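# Hang the picture frame level on the screw

## Task

Get the picture frame hanging level on the screw with nothing holding it: its hanger must sit on the screw's shank (not on the head) at the frame's balance point, and the loose display board must still be standing unaided at the end.

## Robot and tools

Robot: two arms, left_arm and right_arm, each ending in a two-finger gripper. Things on the table can occasionally be nudged by outside pushes. Nothing may end up off the table.

Frame: one shared scene frame, origin at table-top height midway between the two arms' nominal bases. +z is up, +x points out over the table, and left_arm is on the +y side (arm names do not match image sides). Real bases sit slightly off nominal; a BASES line, if present, gives their true places. Reported hand positions and orientations can be off by up to a few centimetres, more at long reach. Gripper axes: fingers point along the gripper's +z, open and close along its y. end_effector_position is the point between the pads, about 5 mm behind the tips.

The row format (used by every moving call): 16 numbers, always both arms, even if one stays still: left_arm x, y, z, qw, qx, qy, qz, opening, then right_arm in the same order. x, y, z are an absolute target position in metres in the scene frame; qw..qz an absolute target orientation quaternion, w first. opening runs from -1 (closed) to +1 (fully open, 0.070 m); it is an absolute finger setting, not an offset. To hold an arm still, resend the exact pose from the last result taken before it stopped, and keep resending the same quaternion to hold orientation rather than copying a drifted reading. Orientation commands are clipped each step to within 32 degrees of the measured one.

execute_actions(actions, cameras): actions is a list with zero or one item. Empty list = look (returns state and pictures). {"rows": [...], "steps": n} runs up to 15 steps of 1/30 s, one row per step, last row repeated; n defaults to 15, and an action needs at least 5 steps. Each row's position may be at most 0.6 m from that arm's last reported position along each gripper axis, else the call is refused and nothing moves. {"steps": n} alone waits up to 300 steps counted from the previous result, including your reply time. The result is read 5 steps before the action ends; those steps run on afterward. cameras: list of names, ["all"], or []; an unknown name invalidates the call.

move(target, speed, blend, blocking, cameras): target is one row or a list of up to 15 rows (absolute poses, no 0.6 m limit). Each gripper travels a straight line, turning the short way; all arms finish together, minimum 0.5 s, capped at 10 s total. speed is m/s, 0.002 to 2.2 (default 0.25), one value or one per target; rotation is capped at twice that in rad/s. blend (m, per target or one value) rounds corners; 0 stops at each. blocking=false returns about 0.5 s after start. Paths do not avoid obstacles or the other arm, and grippers lag and overshoot more when fast or nearly straight-armed. Avoid paths near an arm's own base; route around it. Opening changes: the first target's are sent at start; later targets' are sent on arrival once everything is at rest, pausing all arms (up to 5 s). The result adds a move: line: done (within 3 mm and 2 degrees), off_target, moving, held or fault, plus limits such as paced (pose clipped) or held (steps withheld). done does not mean no contact.

wait(seconds 0 to 10, cameras): lets time pass without new commands; ends early if a move finishes. stop(cameras): brakes a running move; needs braking room; fingers continue. zoom_image(camera, region[x0,y0,x1,y1]): enlarges part of a camera's newest image, region at most 504x504 pixels, origin top-left. finished_scene(scene): ends the current scene irreversibly; scene is its number. Verify the frame hangs level and the board stands before calling.

Cameras: cam_head_left, cam_head_right (fixed), cam_left_wrist, cam_right_wrist, all 896x504, with calibration given in the prompt (wrist views may lag while moving).

Gripping: grip_measured uses the opening scale. To hold something, command about 0.05 below the reading at first contact for full force (less for lighter). Parts narrower than 2 mm get weaker grip. Closing from open to shut takes at least about 1.0 s. Max roughly 20 N per pad.

Hazards: joint contact torque at its load limit (waist, shoulder, elbow 21.6 N m; forearm roll, wrist pitch, wrist roll 7.52 N m, whose motors give only about 4 N m) triggers a 10 s arm stop. Motors heat when holding loads, stretched out, or pushing at unreachable poses; MOTOR HOT appears at 65 °C and at 80 °C the arm drops everything for 30 to 60 s. The clearance check blocks commands bringing the arms too close (not finger-to-finger), but does not prevent all contact; hard hits or squeezes between arms, including closing on the other gripper's fingers, can fail the task. Don't drop things, release moving parts, slam, or shove hard; faster motion hits harder and targets set deeper past contact press harder. Keep the free-standing board from tipping. Joint ranges (rad): waist ±2.618, shoulder 0 to 3.140, elbow -2.967 to 0 (straight at -2.831), forearm roll ±1.745, wrist pitch ±1.220, wrist roll ±2.094. Torque readings include the arm's weight and carry offsets and noise; positive means toward larger joint values.

Each tool is called after ">>>" as name(argument=value, ...) on one line, values as JSON.

## Session

>>> execute_actions(actions=[], cameras=["all"])

Scene clock: 0.00 s of 4500.00 s.
left_arm: end_effector_position=(+0.3510, +0.5999, +0.2155) grip_measured=+0.59 end_effector_quat_wxyz=(+0.247, -0.380, +0.744, +0.491) | right_arm: end_effector_position=(+0.3748, -0.3621, +0.2306) grip_measured=+0.98 end_effector_quat_wxyz=(+0.266, -0.127, +0.954, +0.046)
Joint positions: left_arm=[0.435 2.012 -1.399 1.391 1.016 -1.325 0.056] | right_arm=[-0.326 1.505 -1.187 0.405 0.93 -0.792 0.069]
Joint torques (N m): no reading
Motor temperatures (°C): left_arm=[31 31 32 33 36 30] | right_arm=[30 30 33 35 39 32]
Hand target: left_arm +0.3510, +0.5999, +0.2155; +0.247, -0.380, +0.744, +0.491 | right_arm +0.3748, -0.3621, +0.2306; +0.266, -0.127, +0.954, +0.046

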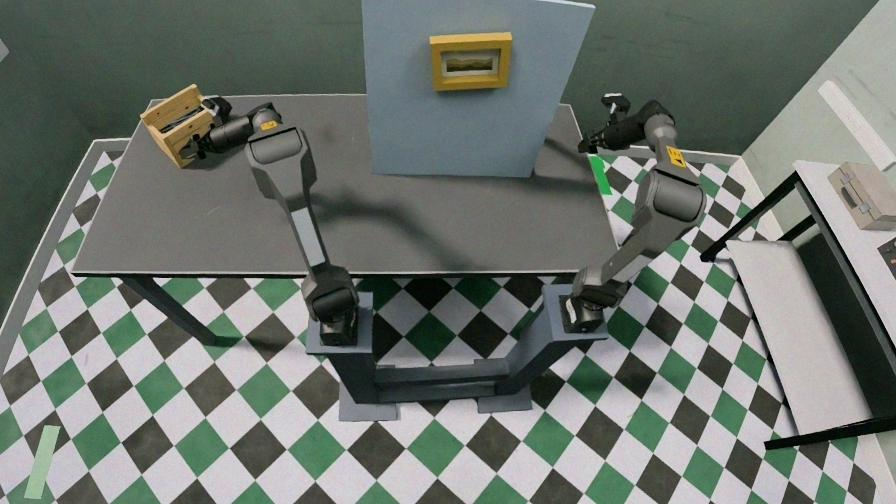

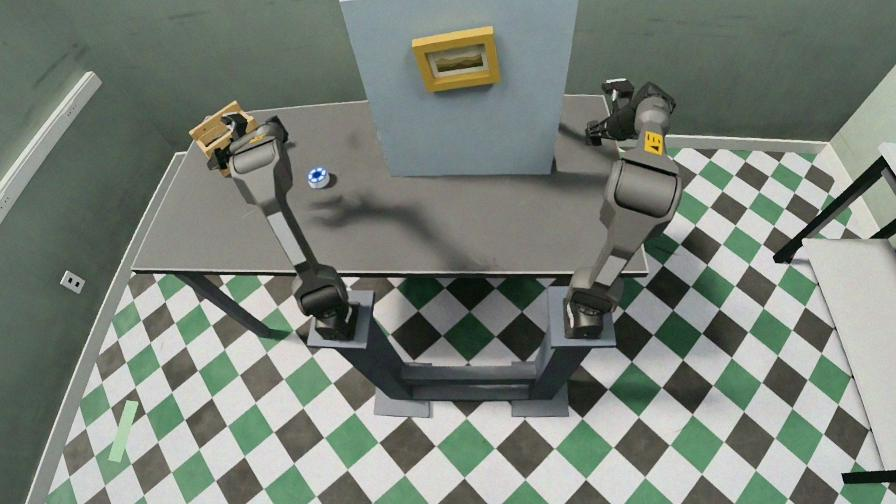

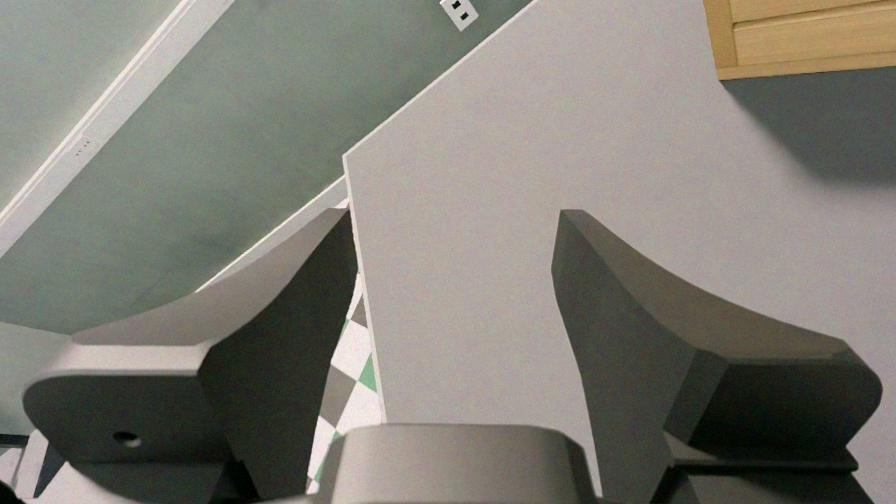

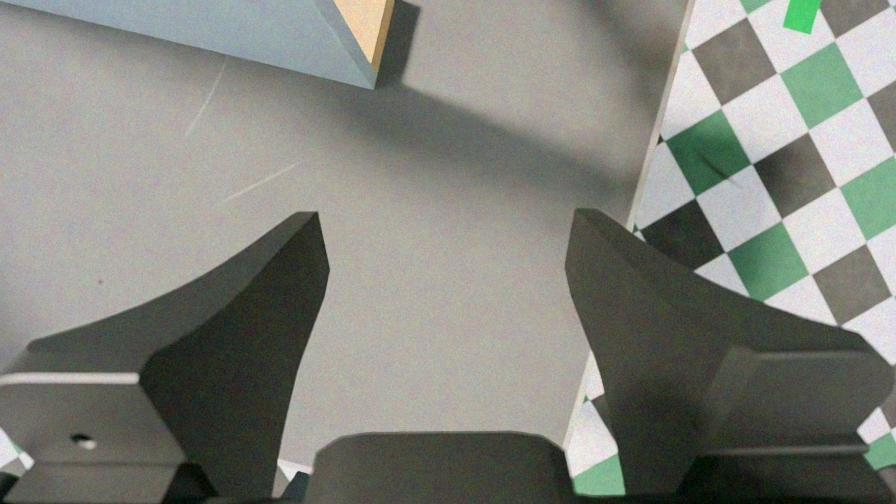

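>>> zoom_image(camera="cam_head_left", region=[360, 0, 600, 180])

>>> zoom_image(camera="cam_head_right", region=[380, 0, 540, 110])

>>> zoom_image(camera="cam_head_left", region=[415, 20, 525, 100])

>>> zoom_image(camera="cam_head_left", region=[120, 70, 320, 180])

>>> zoom_image(camera="cam_head_right", region=[180, 80, 380, 200])

Scaled by 2.100 from the camera's 896x504 image, which has a finer 1280x720 frame.

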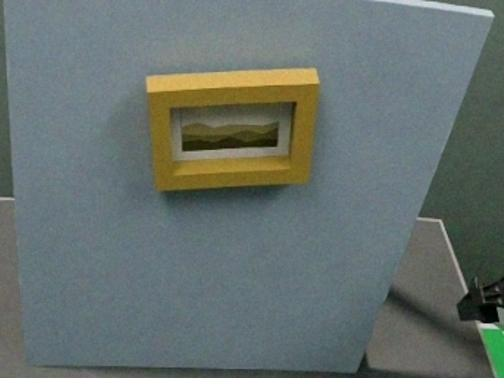

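Scaled by 3.150 from the camera's 896x504 image, which has a finer 1280x720 frame.

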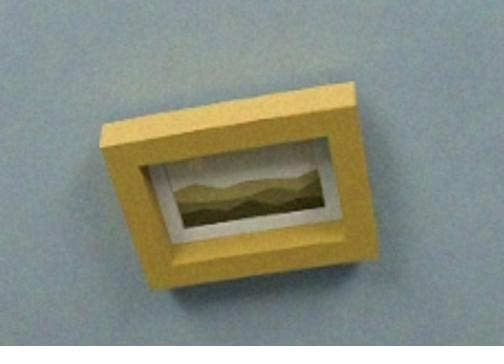

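Scaled by 4.582 from the camera's 896x504 image, which has a finer 1280x720 frame.

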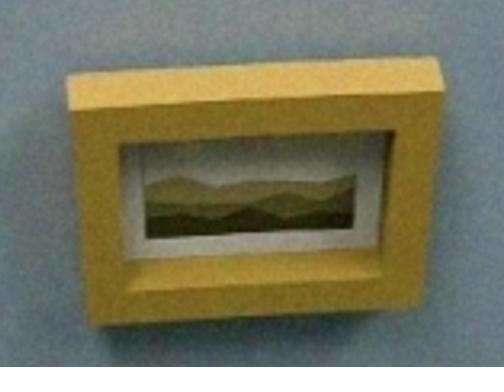

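Scaled by 2.520 from the camera's 896x504 image, which has a finer 1280x720 frame.

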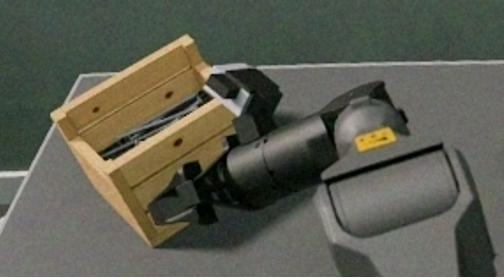

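Scaled by 2.520 from the camera's 896x504 image, which has a finer 1280x720 frame.

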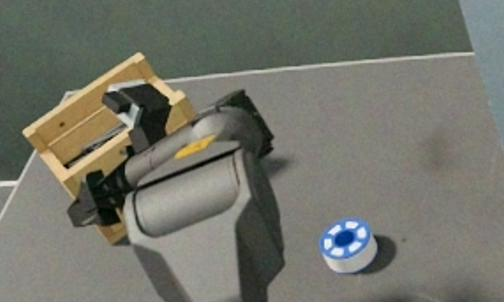

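>>> move(target=[0.3510, 0.5999, 0.2155, 0.247, -0.380, 0.744, 0.491, 0.59, 0.25, -0.12, 0.35, 0.8306, -0.0933, 0.5291, 0.1464, 1.0], speed=0.3, cameras=["cam_right_wrist", "cam_head_right"])

Scene clock: 14.90 s of 4500.00 s.
left_arm: end_effector_position=(+0.3508, +0.6000, +0.2155) grip_measured=+0.59 end_effector_quat_wxyz=(+0.247, -0.380, +0.744, +0.491) | right_arm: end_effector_position=(+0.2503, -0.1205, +0.3508) grip_measured=+0.98 end_effector_quat_wxyz=(+0.791, -0.142, +0.572, +0.166)
Joint positions: left_arm=[0.435 2.013 -1.399 1.391 1.018 -1.325 0.056] | right_arm=[1.111 1.106 -0.252 0.647 -1.225 -0.51 0.069]
Joint torques (N m): left_arm=[-0.82 -7.76 -3.23 0.54 0.5 -0.09] | right_arm=[0.62 -1 -3.04 -0.49 -0.63 0.16]
Motor temperatures (°C): left_arm=[31 32 33 33 36 30] | right_arm=[30 30 34 35 39 32]
Hand target: left_arm +0.3510, +0.5999, +0.2155; +0.247, -0.380, +0.744, +0.491 | right_arm +0.2502, -0.1202, +0.3504; +0.790, -0.143, +0.572, +0.166
Off the commanded pose: left_arm 0.000 m, 0 deg | right_arm 0.001 m, 9 deg.
joint sent to its limit (right arm) — joint 5 (wrist pitch), lower limit.
Kept back: nothing.
move: off_target (right_arm); limits=paced
camera_calibration:
cam_right_wrist: T_world_to_cam=[[0.426821, -0.904325, -0.00453564, -0.213504], [-0.308736, -0.140999, -0.940639, 0.383976], [0.850003, 0.402885, -0.339379, 0.0731906], [0, 0, 0, 1]] pos_world=[0.147463, -0.168424, 0.385053]
Images, in order (width x height): cam_head_right 896x504, cam_right_wrist 896x504.

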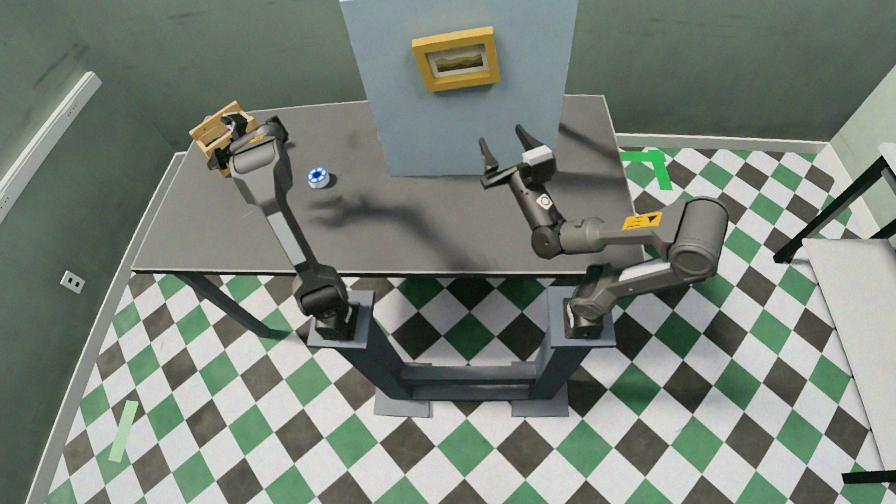

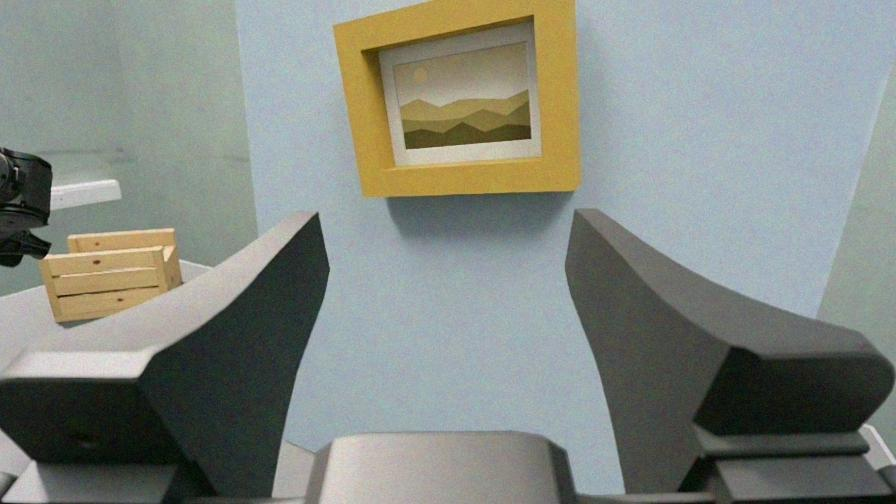

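>>> move(target=[0.3510, 0.5999, 0.2155, 0.247, -0.380, 0.744, 0.491, 0.59, 0.28, -0.10, 0.49, 0.7044, -0.0616, 0.7044, 0.0616, 1.0], speed=0.3, cameras=["cam_right_wrist"])

>>> zoom_image(camera="cam_right_wrist", region=[250, 40, 650, 340])

Scene clock: 16.57 s of 4500.00 s.
left_arm: end_effector_position=(+0.3508, +0.6000, +0.2155) grip_measured=+0.59 end_effector_quat_wxyz=(+0.247, -0.380, +0.744, +0.491) | right_arm: end_effector_position=(+0.2800, -0.1000, +0.4901) grip_measured=+0.98 end_effector_quat_wxyz=(+0.704, -0.061, +0.705, +0.061)
Joint positions: left_arm=[0.435 2.013 -1.399 1.391 1.018 -1.325 0.056] | right_arm=[1.303 1.169 -1.168 1.614 -1.108 -1.667 0.069]
Joint torques (N m): left_arm=[-0.71 -7.67 -3.12 0.55 0.5 -0.11] | right_arm=[0.25 -2.57 -3.4 -1.2 0.17 0.27]
Motor temperatures (°C): left_arm=[31 32 33 33 36 30] | right_arm=[30 30 34 35 39 32]
Hand target: left_arm +0.3510, +0.5999, +0.2155; +0.247, -0.380, +0.744, +0.491 | right_arm +0.2800, -0.1000, +0.4900; +0.704, -0.062, +0.704, +0.062
Off the commanded pose: left_arm 0.000 m, 0 deg | right_arm 0.000 m, 0 deg.
Kept back: nothing.
move: done
camera_calibration:
cam_right_wrist: T_world_to_cam=[[0.163029, -0.98586, -0.0387462, -0.124644], [-0.607599, -0.0693808, -0.791208, 0.544639], [0.777332, 0.152532, -0.610319, 0.214981], [0, 0, 0, 1]] pos_world=[0.184131, -0.117885, 0.5573]
Images, in order (width x height): cam_right_wrist 896x504.

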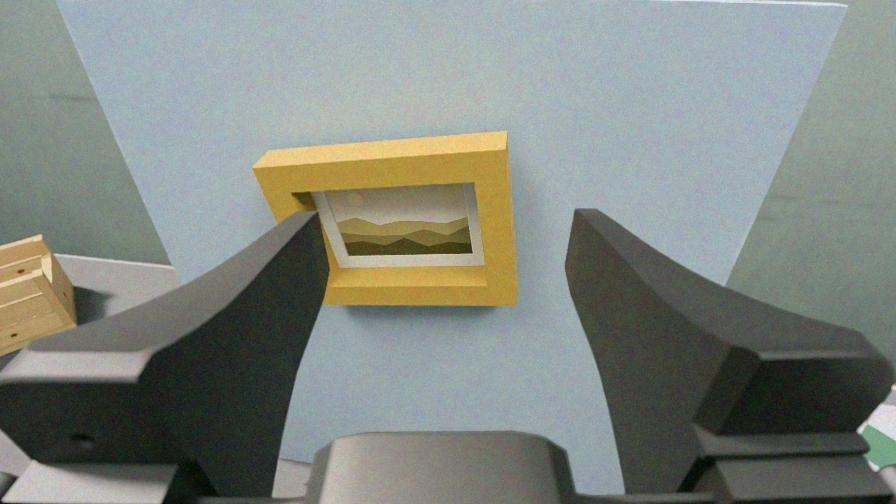

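Scaled by 1.260 from the camera's 896x504 image, which has a finer 1280x720 frame.

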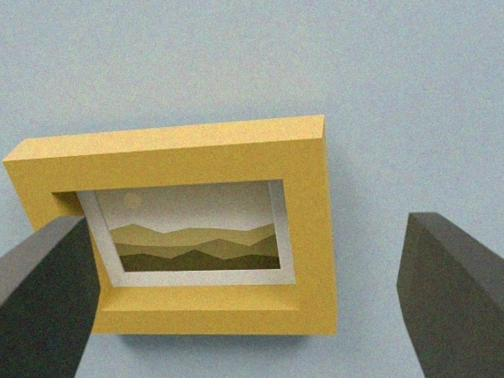

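>>> move(target=[0.3510, 0.5999, 0.2155, 0.247, -0.380, 0.744, 0.491, 0.59, 0.38, -0.05, 0.52, 0.5373, 0, 0.8434, 0, 1.0], speed=0.2, cameras=["cam_right_wrist"])

>>> zoom_image(camera="cam_right_wrist", region=[250, 0, 650, 300])

Scene clock: 18.63 s of 4500.00 s.
left_arm: end_effector_position=(+0.3508, +0.6000, +0.2155) grip_measured=+0.59 end_effector_quat_wxyz=(+0.247, -0.380, +0.744, +0.491) | right_arm: end_effector_position=(+0.3799, -0.0501, +0.5197) grip_measured=+0.98 end_effector_quat_wxyz=(+0.683, +0.025, +0.729, -0.039)
Joint positions: left_arm=[0.435 2.013 -1.399 1.391 1.018 -1.325 0.056] | right_arm=[1.101 1.702 -1.883 1.75 -1.202 -1.909 0.069]
Joint torques (N m): left_arm=[-0.81 -7.95 -3.07 0.57 0.47 -0.09] | right_arm=[0.67 -5.47 -4.34 -0.68 0.13 -0.11]
Motor temperatures (°C): left_arm=[31 32 33 33 36 30] | right_arm=[30 30 34 35 39 32]
Hand target: left_arm +0.3510, +0.5999, +0.2155; +0.247, -0.380, +0.744, +0.491 | right_arm +0.3799, -0.0500, +0.5198; +0.683, +0.025, +0.729, -0.039
Off the commanded pose: left_arm 0.000 m, 0 deg | right_arm 0.000 m, 22 deg.
joint sent to its limit (right arm) — joint 4 (forearm roll), upper limit.
Kept back: nothing.
move: off_target (right_arm)
camera_calibration:
cam_right_wrist: T_world_to_cam=[[-0.101341, -0.994741, -0.0148721, -0.0030101], [-0.656151, 0.0780686, -0.750581, 0.636979], [0.747794, -0.0663066, -0.660611, 0.174259], [0, 0, 0, 1]] pos_world=[0.287339, -0.0411678, 0.593177]
Images, in order (width x height): cam_right_wrist 896x504.

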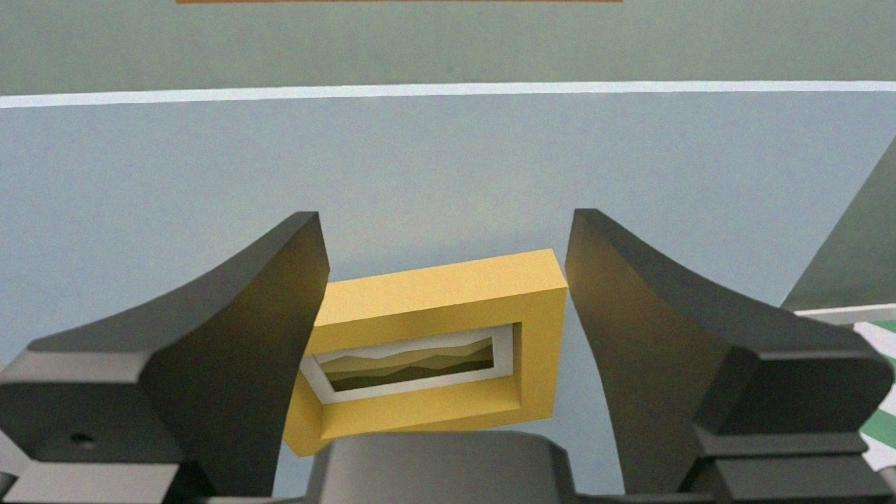

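Scaled by 1.260 from the camera's 896x504 image, which has a finer 1280x720 frame.

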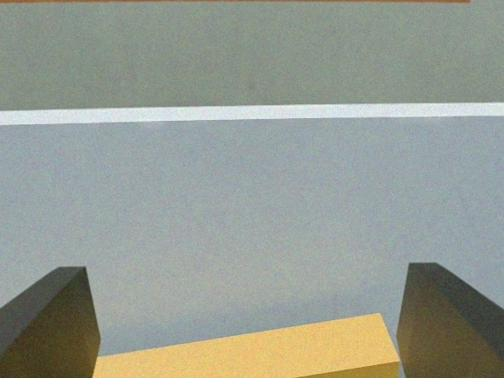

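>>> move(target=[0.3510, 0.5999, 0.2155, 0.247, -0.380, 0.744, 0.491, 0.59, 0.30, -0.14, 0.33, 0.4056, 0.5793, 0.4056, 0.5793, 1.0], speed=0.3, cameras=["cam_right_wrist", "cam_head_right"])

Scene clock: 23.17 s of 4500.00 s.
left_arm: end_effector_position=(+0.3508, +0.6000, +0.2155) grip_measured=+0.59 end_effector_quat_wxyz=(+0.247, -0.380, +0.744, +0.491) | right_arm: end_effector_position=(+0.3002, -0.1400, +0.3299) grip_measured=+0.98 end_effector_quat_wxyz=(+0.398, +0.579, +0.413, +0.580)
Joint positions: left_arm=[0.435 2.013 -1.399 1.391 1.018 -1.325 0.056] | right_arm=[1.201 1.266 -0.595 1.344 -1.224 0.972 0.069]
Joint torques (N m): left_arm=[-0.58 -7.87 -2.95 0.6 0.38 -0.03] | right_arm=[-0.46 -3.29 -3.67 -0.97 -0.57 -0.2]
Motor temperatures (°C): left_arm=[31 32 33 33 36 30] | right_arm=[30 31 34 35 39 32]
Hand target: left_arm +0.3510, +0.5999, +0.2155; +0.247, -0.380, +0.744, +0.491 | right_arm +0.3003, -0.1401, +0.3301; +0.398, +0.579, +0.413, +0.579
Off the commanded pose: left_arm 0.000 m, 0 deg | right_arm 0.000 m, 1 deg.
joint sent to its limit (right arm) — joint 5 (wrist pitch), lower limit.
Kept back: nothing.
move: done
camera_calibration:
cam_right_wrist: T_world_to_cam=[[-0.027536, 0.378355, -0.925251, 0.367183], [-0.619588, 0.719898, 0.312821, 0.177281], [0.784444, 0.581889, 0.214601, -0.106508], [0, 0, 0, 1]] pos_world=[0.203502, -0.204574, 0.307136]
Images, in order (width x height): cam_head_right 896x504, cam_right_wrist 896x504.

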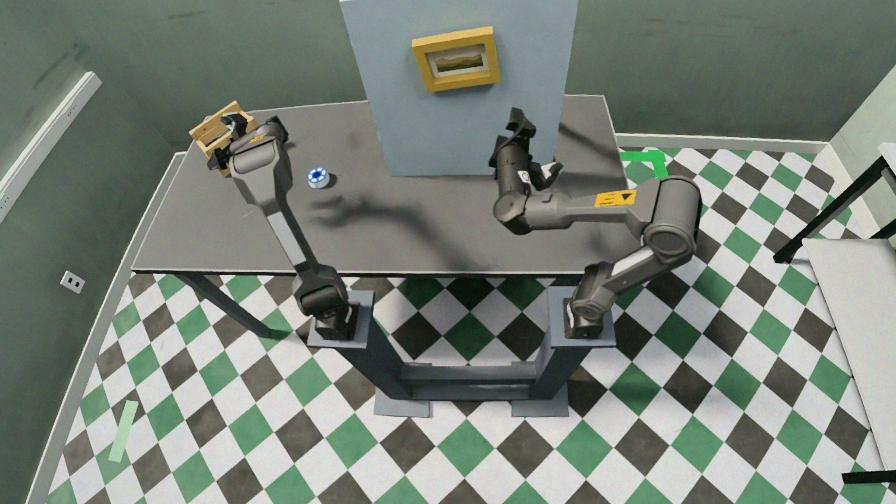

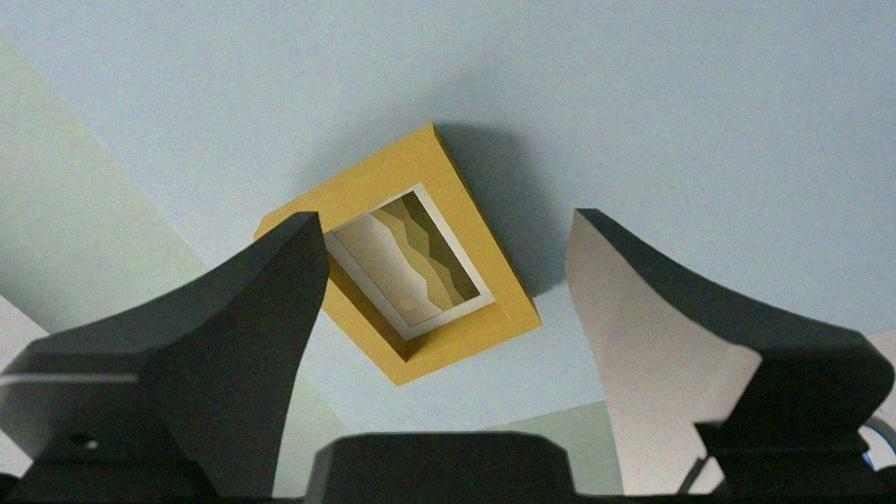

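>>> move(target=[0.3510, 0.5999, 0.2155, 0.247, -0.380, 0.744, 0.491, 0.59, 0.38, -0.13, 0.28, 0.519, 0.271, 0.2765, 0.762, 1.0], speed=0.2, cameras=["cam_right_wrist", "cam_head_right"])

Scene clock: 26.20 s of 4500.00 s.
left_arm: end_effector_position=(+0.3508, +0.6000, +0.2155) grip_measured=+0.59 end_effector_quat_wxyz=(+0.247, -0.380, +0.744, +0.491) | right_arm: end_effector_position=(+0.3802, -0.1296, +0.2804) grip_measured=+0.98 end_effector_quat_wxyz=(+0.410, +0.418, +0.498, +0.639)
Joint positions: left_arm=[0.435 2.013 -1.399 1.391 1.018 -1.325 0.056] | right_arm=[0.626 1.605 -0.472 0.316 -1.224 1.541 0.069]
Joint torques (N m): left_arm=[-0.5 -7.75 -2.96 0.64 0.35 -0.03] | right_arm=[-0.34 -4.88 -2.66 -0.33 -0.82 0.17]
Motor temperatures (°C): left_arm=[31 33 33 33 36 30] | right_arm=[30 31 34 35 39 32]
Hand target: left_arm +0.3510, +0.5999, +0.2155; +0.247, -0.380, +0.744, +0.491 | right_arm +0.3801, -0.1300, +0.2804; +0.410, +0.419, +0.498, +0.639
Off the commanded pose: left_arm 0.000 m, 0 deg | right_arm 0.001 m, 36 deg; orientation clipped.
joint sent to its limit (right arm) — joint 5 (wrist pitch), lower limit.
Kept back: nothing.
move: off_target (right_arm); limits=paced
camera_calibration:
cam_right_wrist: T_world_to_cam=[[0.0855508, 0.200432, -0.975965, 0.267769], [-0.827925, 0.559243, 0.0422766, 0.369107], [0.554275, 0.804409, 0.213786, -0.0480584], [0, 0, 0, 1]] pos_world=[0.309322, -0.221431, 0.256003]
Images, in order (width x height): cam_head_right 896x504, cam_right_wrist 896x504.

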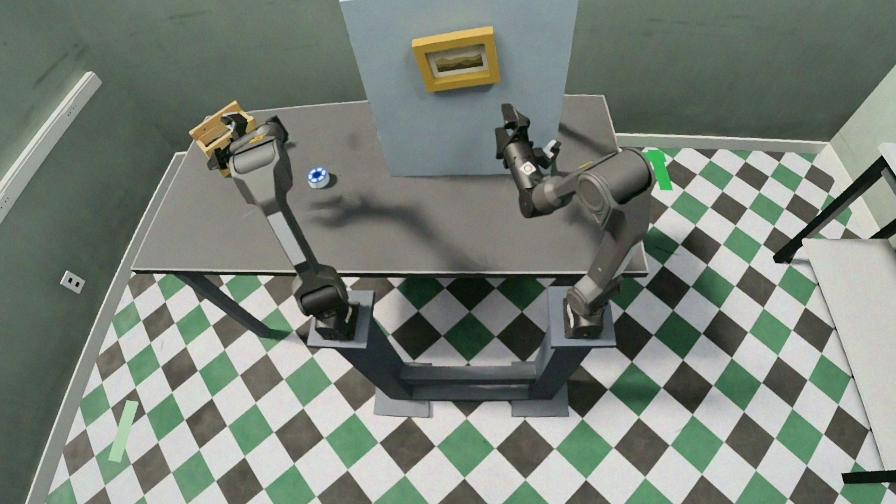

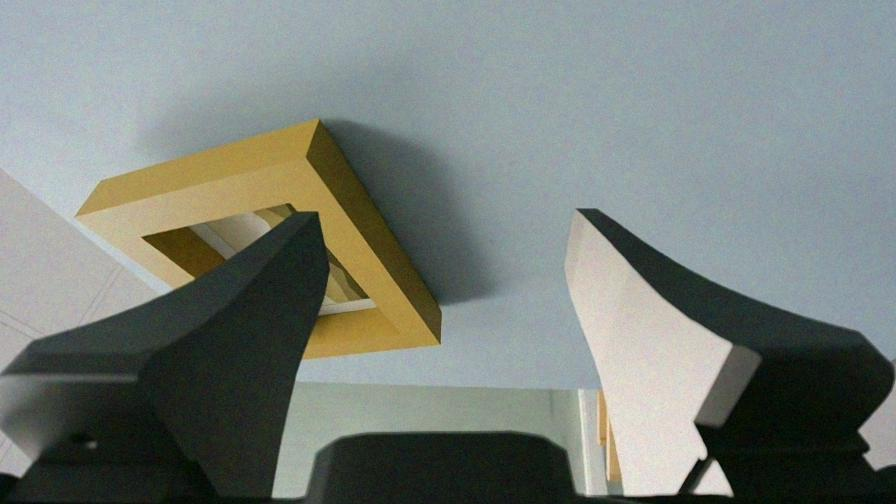

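>>> zoom_image(camera="cam_right_wrist", region=[70, 90, 520, 380])

Scaled by 1.120 from the camera's 896x504 image, which has a finer 1280x720 frame.

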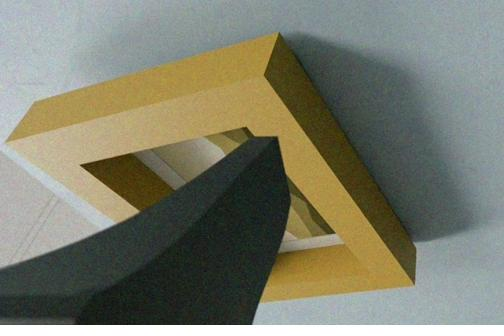

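>>> move(target=[0.3510, 0.5999, 0.2155, 0.247, -0.380, 0.744, 0.491, 0.59, 0.345, -0.05, 0.333, 0.5316, 0.4662, 0.5316, 0.4662, 0.5], speed=0.2, cameras=["cam_right_wrist", "cam_head_right", "cam_head_left"])

Scene clock: 31.47 s of 4500.00 s.
left_arm: end_effector_position=(+0.3508, +0.6000, +0.2155) grip_measured=+0.59 end_effector_quat_wxyz=(+0.247, -0.380, +0.744, +0.491) | right_arm: end_effector_position=(+0.3450, -0.0498, +0.3333) grip_measured=+0.50 end_effector_quat_wxyz=(+0.531, +0.466, +0.532, +0.467)
Joint positions: left_arm=[0.435 2.013 -1.399 1.391 1.018 -1.325 0.056] | right_arm=[1.181 1.628 -0.967 1.337 -1.224 0.484 0.053]
Joint torques (N m): left_arm=[-0.4 -7.78 -2.89 0.69 0.3 -0.03] | right_arm=[-0.46 -5.04 -3.03 -1.08 -0.45 0.18]
Motor temperatures (°C): left_arm=[31 33 33 33 36 30] | right_arm=[30 31 34 35 39 32]
Hand target: left_arm +0.3510, +0.5999, +0.2155; +0.247, -0.380, +0.744, +0.491 | right_arm +0.3451, -0.0500, +0.3330; +0.531, +0.466, +0.532, +0.466
Off the commanded pose: left_arm 0.000 m, 0 deg | right_arm 0.000 m, 0 deg.
joint sent to its limit (right arm) — joint 5 (wrist pitch), lower limit.
Kept back: nothing.
move: done
camera_calibration:
cam_right_wrist: T_world_to_cam=[[-0.011004, -0.0915934, -0.995736, 0.331788], [-0.611879, 0.788214, -0.0657425, 0.265985], [0.790875, 0.608546, -0.0647176, -0.102584], [0, 0, 0, 1]] pos_world=[0.247532, -0.116837, 0.341221]
Images, in order (width x height): cam_head_left 896x504, cam_head_right 896x504, cam_right_wrist 896x504.

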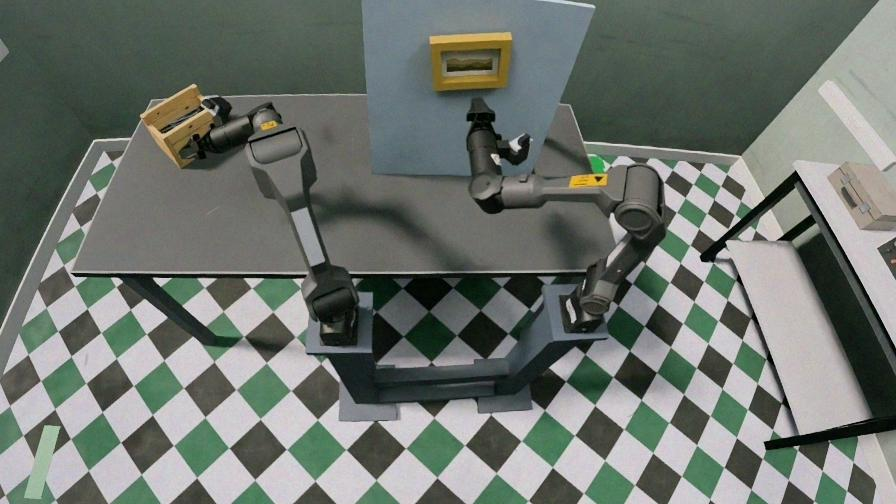

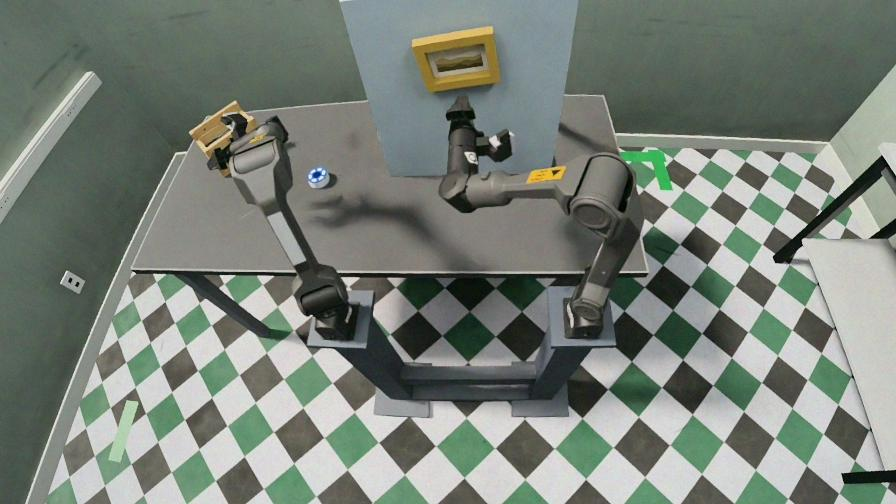

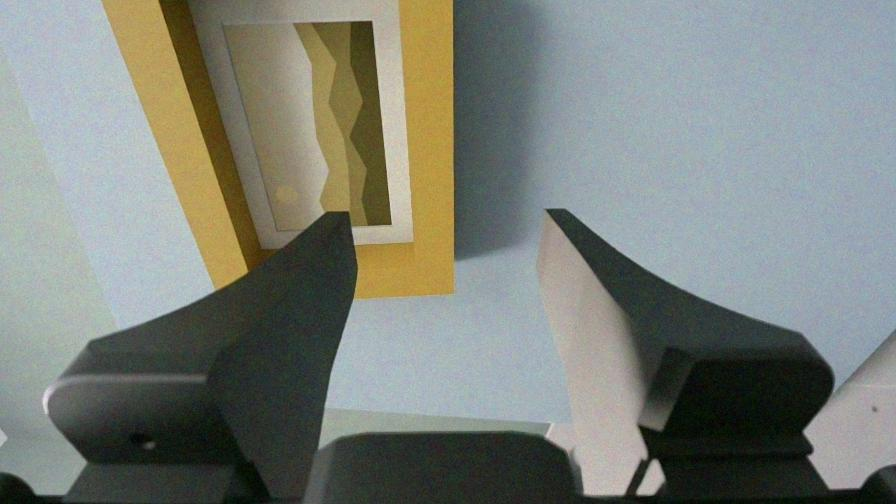

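>>> move(target=[0.3510, 0.5999, 0.2155, 0.247, -0.380, 0.744, 0.491, 0.59, 0.39, -0.05, 0.3395, 0.5316, 0.4662, 0.5316, 0.4662, 0.5], speed=0.1, cameras=["cam_right_wrist"])

Scene clock: 33.33 s of 4500.00 s.
left_arm: end_effector_position=(+0.3508, +0.6000, +0.2155) grip_measured=+0.59 end_effector_quat_wxyz=(+0.247, -0.380, +0.744, +0.491) | right_arm: end_effector_position=(+0.3904, -0.0499, +0.3398) grip_measured=+0.50 end_effector_quat_wxyz=(+0.532, +0.466, +0.531, +0.467)
Joint positions: left_arm=[0.435 2.013 -1.399 1.391 1.018 -1.325 0.056] | right_arm=[1.042 1.687 -1.07 1.268 -1.102 0.473 0.053]
Joint torques (N m): left_arm=[-0.41 -7.88 -2.89 0.71 0.25 -0.01] | right_arm=[0.66 -6.37 -3.19 -0.86 -0.58 -0.16]
Motor temperatures (°C): left_arm=[31 33 33 33 36 30] | right_arm=[30 31 34 35 39 32]
Hand target: left_arm +0.3510, +0.5999, +0.2155; +0.247, -0.380, +0.744, +0.491 | right_arm +0.3900, -0.0500, +0.3395; +0.532, +0.466, +0.532, +0.466
Off the commanded pose: left_arm 0.000 m, 0 deg | right_arm 0.000 m, 0 deg.
Kept back: nothing.
move: done
camera_calibration:
cam_right_wrist: T_world_to_cam=[[-0.00918998, -0.09163, -0.995751, 0.338051], [-0.610187, 0.789418, -0.0670115, 0.293992], [0.792204, 0.606979, -0.0631662, -0.139158], [0, 0, 0, 1]] pos_world=[0.292738, -0.116641, 0.347525]
Images, in order (width x height): cam_right_wrist 896x504.

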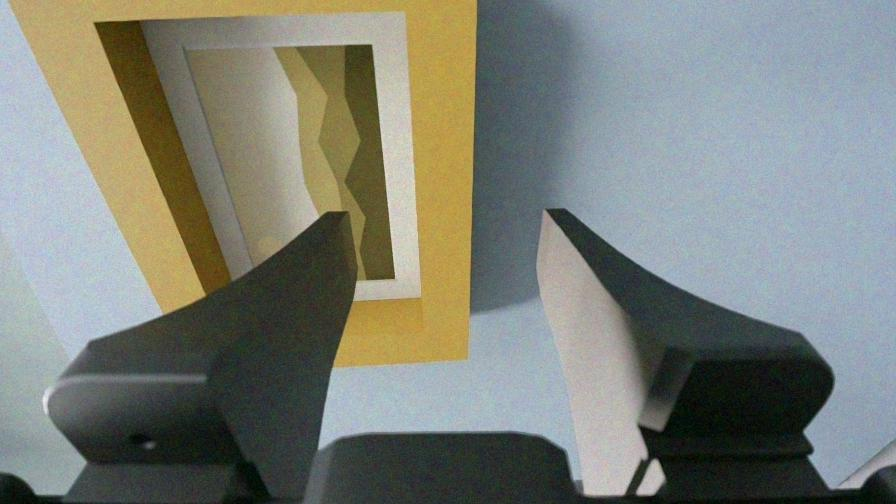

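>>> move(target=[[0.3510, 0.5999, 0.2155, 0.247, -0.380, 0.744, 0.491, 0.59, 0.40, -0.03, 0.337, 0.5316, 0.4662, 0.5316, 0.4662, 0.5],[0.3510, 0.5999, 0.2155, 0.247, -0.380, 0.744, 0.491, 0.59, 0.427, -0.03, 0.337, 0.5316, 0.4662, 0.5316, 0.4662, 0.5]], speed=0.06, cameras=["cam_right_wrist"])

Scene clock: 35.17 s of 4500.00 s.
left_arm: end_effector_position=(+0.3508, +0.6000, +0.2155) grip_measured=+0.59 end_effector_quat_wxyz=(+0.247, -0.380, +0.744, +0.491) | right_arm: end_effector_position=(+0.4274, -0.0301, +0.3370) grip_measured=+0.50 end_effector_quat_wxyz=(+0.532, +0.466, +0.531, +0.466)
Joint positions: left_arm=[0.435 2.013 -1.399 1.391 1.018 -1.325 0.056] | right_arm=[0.979 1.81 -1.228 1.247 -1.038 0.453 0.053]
Joint torques (N m): left_arm=[-0.4 -8 -2.82 0.74 0.23 0] | right_arm=[0.75 -7.41 -3.61 -0.87 -0.58 -0.21]
Motor temperatures (°C): left_arm=[31 33 33 33 36 30] | right_arm=[30 31 34 35 39 32]
Hand target: left_arm +0.3510, +0.5999, +0.2155; +0.247, -0.380, +0.744, +0.491 | right_arm +0.4270, -0.0300, +0.3370; +0.532, +0.466, +0.532, +0.466
Off the commanded pose: left_arm 0.000 m, 0 deg | right_arm 0.000 m, 0 deg.
Kept back: nothing.
move: done
camera_calibration:
cam_right_wrist: T_world_to_cam=[[-0.00990999, -0.0915036, -0.995755, 0.337767], [-0.610031, 0.789584, -0.0664866, 0.300602], [0.792316, 0.606782, -0.0636448, -0.180629], [0, 0, 0, 1]] pos_world=[0.329839, -0.0968413, 0.344824]
Images, in order (width x height): cam_right_wrist 896x504.

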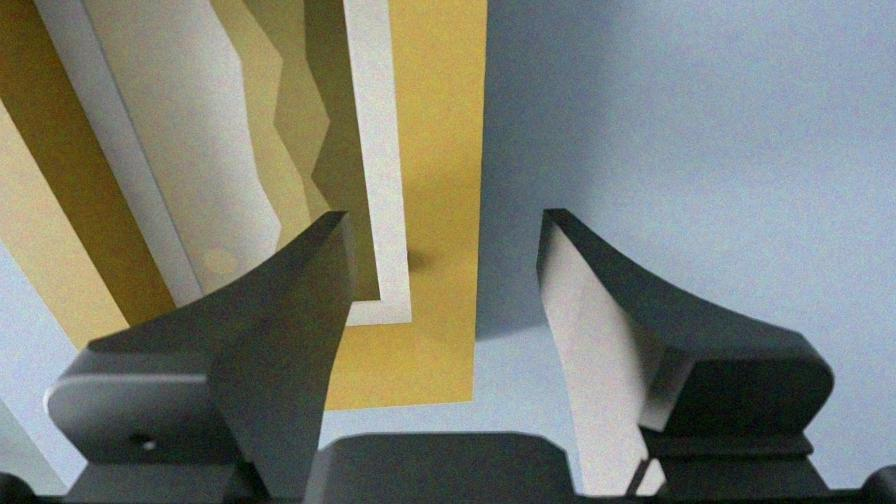

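>>> move(target=[0.3510, 0.5999, 0.2155, 0.247, -0.380, 0.744, 0.491, 0.59, 0.434, -0.03, 0.337, 0.5316, 0.4662, 0.5316, 0.4662, 0.5], speed=0.03, cameras=["cam_right_wrist"])

>>> zoom_image(camera="cam_right_wrist", region=[290, 150, 590, 420])

Scene clock: 36.30 s of 4500.00 s.
left_arm: end_effector_position=(+0.3508, +0.6000, +0.2155) grip_measured=+0.59 end_effector_quat_wxyz=(+0.247, -0.380, +0.744, +0.491) | right_arm: end_effector_position=(+0.4339, -0.0303, +0.3370) grip_measured=+0.50 end_effector_quat_wxyz=(+0.531, +0.467, +0.531, +0.466)
Joint positions: left_arm=[0.435 2.013 -1.399 1.391 1.018 -1.325 0.056] | right_arm=[0.963 1.822 -1.246 1.241 -1.023 0.453 0.053]
Joint torques (N m): left_arm=[-0.47 -7.83 -2.79 0.73 0.22 0.03] | right_arm=[0 -6.65 -4.29 -1 -0.42 -0.21]
Motor temperatures (°C): left_arm=[31 33 33 33 36 30] | right_arm=[30 31 34 35 39 32]
Hand target: left_arm +0.3510, +0.5999, +0.2155; +0.247, -0.380, +0.744, +0.491 | right_arm +0.4340, -0.0300, +0.3370; +0.532, +0.466, +0.532, +0.466
Off the commanded pose: left_arm 0.000 m, 0 deg | right_arm 0.000 m, 0 deg.
Kept back: nothing.
move: done
camera_calibration:
cam_right_wrist: T_world_to_cam=[[-0.0104174, -0.0909864, -0.995798, 0.33795], [-0.609802, 0.789818, -0.0657866, 0.304424], [0.792485, 0.606555, -0.0637116, -0.18572], [0, 0, 0, 1]] pos_world=[0.336339, -0.0970417, 0.344724]
Images, in order (width x height): cam_right_wrist 896x504.

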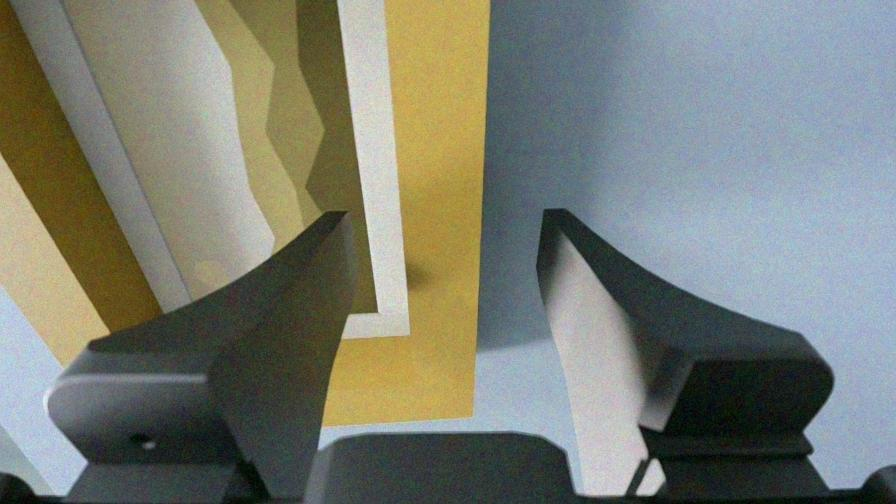

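Scaled by 1.680 from the camera's 896x504 image, which has a finer 1280x720 frame.

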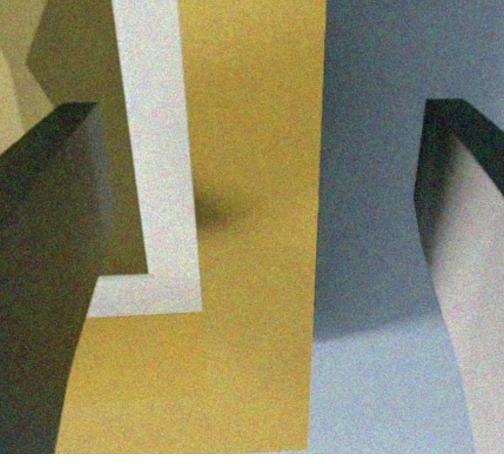

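>>> move(target=[0.3510, 0.5999, 0.2155, 0.247, -0.380, 0.744, 0.491, 0.59, 0.434, -0.03, 0.337, 0.5316, 0.4662, 0.5316, 0.4662, -0.1], speed=0.03, cameras=["cam_right_wrist"])

Scene clock: 37.03 s of 4500.00 s.
left_arm: end_effector_position=(+0.3508, +0.6000, +0.2155) grip_measured=+0.59 end_effector_quat_wxyz=(+0.247, -0.380, +0.744, +0.491) | right_arm: end_effector_position=(+0.4339, -0.0303, +0.3370) grip_measured=-0.10 end_effector_quat_wxyz=(+0.531, +0.467, +0.531, +0.466)
Joint positions: left_arm=[0.435 2.013 -1.399 1.391 1.018 -1.325 0.056] | right_arm=[0.963 1.822 -1.246 1.241 -1.023 0.453 0.032]
Joint torques (N m): left_arm=[-0.37 -7.8 -2.76 0.74 0.24 0.03] | right_arm=[0.72 -6.8 -4.07 -0.95 -0.56 -0.19]
Motor temperatures (°C): left_arm=[31 33 33 33 36 30] | right_arm=[30 31 34 35 39 32]
Hand target: left_arm +0.3510, +0.5999, +0.2155; +0.247, -0.380, +0.744, +0.491 | right_arm +0.4340, -0.0300, +0.3370; +0.532, +0.466, +0.532, +0.466
Off the commanded pose: left_arm 0.000 m, 0 deg | right_arm 0.000 m, 0 deg.
Kept back: nothing.
move: done
camera_calibration:
cam_right_wrist: T_world_to_cam=[[-0.0104174, -0.0909864, -0.995798, 0.33795], [-0.609802, 0.789818, -0.0657866, 0.304424], [0.792485, 0.606555, -0.0637116, -0.18572], [0, 0, 0, 1]] pos_world=[0.336339, -0.0970417, 0.344724]
Images, in order (width x height): cam_right_wrist 896x504.

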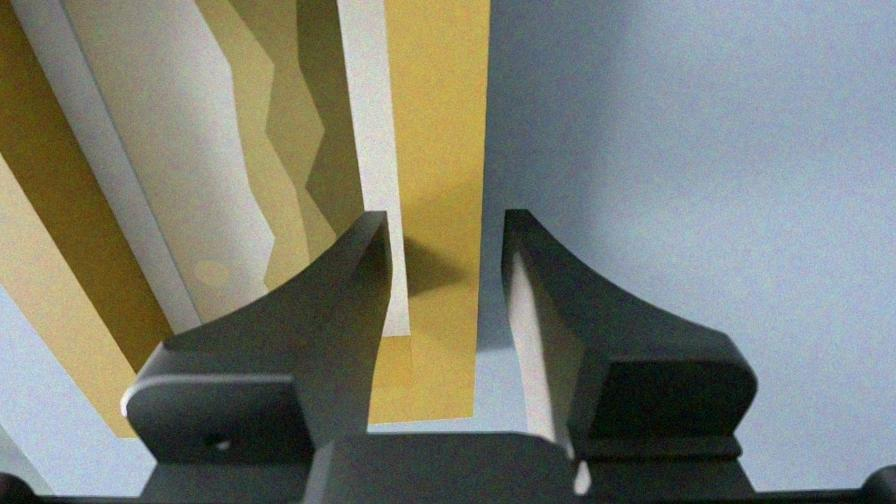

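>>> move(target=[0.3510, 0.5999, 0.2155, 0.247, -0.380, 0.744, 0.491, 0.59, 0.434, -0.03, 0.3383, 0.5316, 0.4662, 0.5316, 0.4662, -0.3], speed=0.03, cameras=["cam_right_wrist"])

>>> zoom_image(camera="cam_right_wrist", region=[340, 150, 590, 370])

Scene clock: 38.23 s of 4500.00 s.
left_arm: end_effector_position=(+0.3508, +0.6000, +0.2155) grip_measured=+0.59 end_effector_quat_wxyz=(+0.247, -0.380, +0.744, +0.491) | right_arm: end_effector_position=(+0.4340, -0.0302, +0.3380) grip_measured=-0.30 end_effector_quat_wxyz=(+0.532, +0.466, +0.532, +0.466)
Joint positions: left_arm=[0.435 2.013 -1.399 1.391 1.018 -1.325 0.056] | right_arm=[0.963 1.821 -1.249 1.243 -1.022 0.447 0.025]
Joint torques (N m): left_arm=[-0.43 -7.9 -2.68 0.77 0.18 0.03] | right_arm=[0.71 -8.36 -4.44 -0.85 -0.34 -0.19]
Motor temperatures (°C): left_arm=[31 33 33 33 36 30] | right_arm=[30 31 34 35 39 32]
Hand target: left_arm +0.3510, +0.5999, +0.2155; +0.247, -0.380, +0.744, +0.491 | right_arm +0.4340, -0.0300, +0.3383; +0.532, +0.466, +0.532, +0.466
Off the commanded pose: left_arm 0.000 m, 0 deg | right_arm 0.000 m, 0 deg.
Kept back: nothing.
move: done
camera_calibration:
cam_right_wrist: T_world_to_cam=[[-0.0100459, -0.0929192, -0.995623, 0.338777], [-0.60975, 0.78971, -0.0675494, 0.305006], [0.79253, 0.606403, -0.0645908, -0.18543], [0, 0, 0, 1]] pos_world=[0.33634, -0.0969427, 0.34592]
Images, in order (width x height): cam_right_wrist 896x504.

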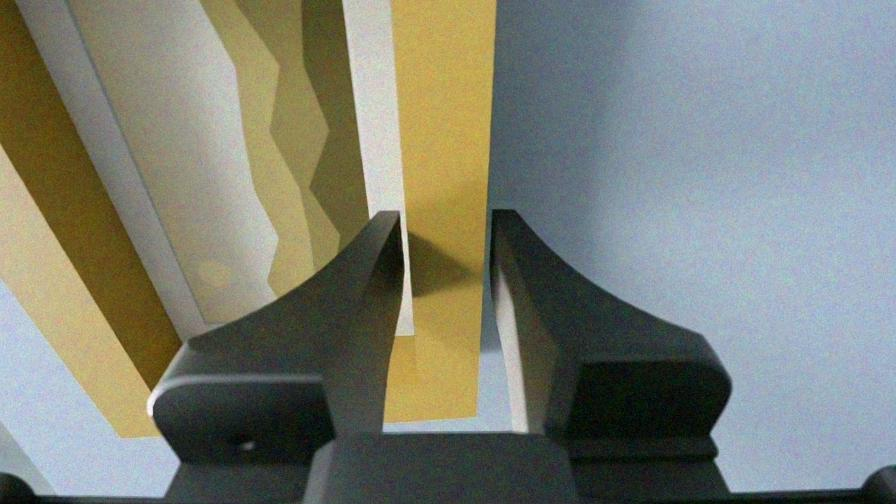

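Scaled by 2.016 from the camera's 896x504 image, which has a finer 1280x720 frame.

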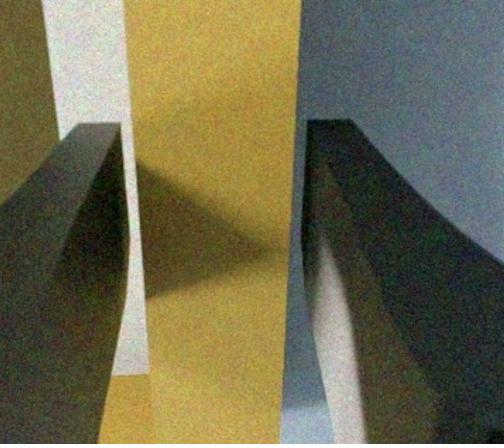

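>>> move(target=[0.3510, 0.5999, 0.2155, 0.247, -0.380, 0.744, 0.491, 0.59, 0.434, -0.03, 0.3383, 0.5316, 0.4662, 0.5316, 0.4662, -0.38], speed=0.03, cameras=[])

>>> move(target=[0.3510, 0.5999, 0.2155, 0.247, -0.380, 0.744, 0.491, 0.59, 0.434, -0.03, 0.3383, 0.5316, 0.4662, 0.5316, 0.4662, -0.44], speed=0.03, cameras=["cam_right_wrist"])

Scene clock: 39.03 s of 4500.00 s.
left_arm: end_effector_position=(+0.3508, +0.6000, +0.2155) grip_measured=+0.59 end_effector_quat_wxyz=(+0.247, -0.380, +0.744, +0.491) | right_arm: end_effector_position=(+0.4340, -0.0302, +0.3380) grip_measured=-0.38 end_effector_quat_wxyz=(+0.532, +0.466, +0.532, +0.466)
Joint positions: left_arm=[0.435 2.013 -1.399 1.391 1.018 -1.325 0.056] | right_arm=[0.963 1.821 -1.249 1.243 -1.022 0.447 0.022]
Joint torques (N m): left_arm=[-0.36 -7.82 -2.69 0.79 0.19 0.01] | right_arm=[0.66 -8.32 -4.44 -0.85 -0.35 -0.16]
Motor temperatures (°C): left_arm=[31 33 33 33 36 30] | right_arm=[30 31 34 35 39 32]
Hand target: left_arm +0.3510, +0.5999, +0.2155; +0.247, -0.380, +0.744, +0.491 | right_arm +0.4340, -0.0300, +0.3383; +0.532, +0.466, +0.532, +0.466
Off the commanded pose: left_arm 0.000 m, 0 deg | right_arm 0.000 m, 0 deg.
Kept back: nothing.
move: done
No camera images: "cameras" was empty.

Scene clock: 39.53 s of 4500.00 s.
left_arm: end_effector_position=(+0.3508, +0.6000, +0.2155) grip_measured=+0.59 end_effector_quat_wxyz=(+0.247, -0.380, +0.744, +0.491) | right_arm: end_effector_position=(+0.4341, -0.0301, +0.3384) grip_measured=-0.43 end_effector_quat_wxyz=(+0.532, +0.466, +0.531, +0.466)
Joint positions: left_arm=[0.435 2.013 -1.399 1.391 1.018 -1.325 0.056] | right_arm=[0.963 1.821 -1.25 1.243 -1.022 0.447 0.02]
Joint torques (N m): left_arm=[-0.36 -8.07 -2.7 0.75 0.2 0.03] | right_arm=[0.69 -7.52 -4 -0.91 -0.33 -0.15]
Motor temperatures (°C): left_arm=[31 33 33 33 36 30] | right_arm=[30 31 34 35 39 32]
Hand target: left_arm +0.3510, +0.5999, +0.2155; +0.247, -0.380, +0.744, +0.491 | right_arm +0.4340, -0.0300, +0.3383; +0.532, +0.466, +0.532, +0.466
Off the commanded pose: left_arm 0.000 m, 0 deg | right_arm 0.000 m, 0 deg.
Kept back: nothing.
move: done
camera_calibration:
cam_right_wrist: T_world_to_cam=[[-0.00940956, -0.0920963, -0.995706, 0.338884], [-0.609644, 0.789814, -0.0672915, 0.304887], [0.79262, 0.606393, -0.0635777, -0.185939], [0, 0, 0, 1]] pos_world=[0.33644, -0.0968425, 0.346123]
Images, in order (width x height): cam_right_wrist 896x504.

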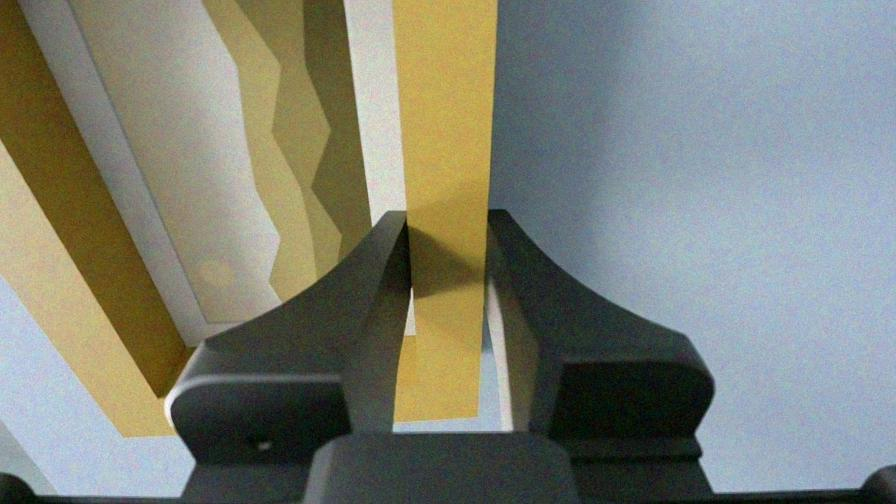

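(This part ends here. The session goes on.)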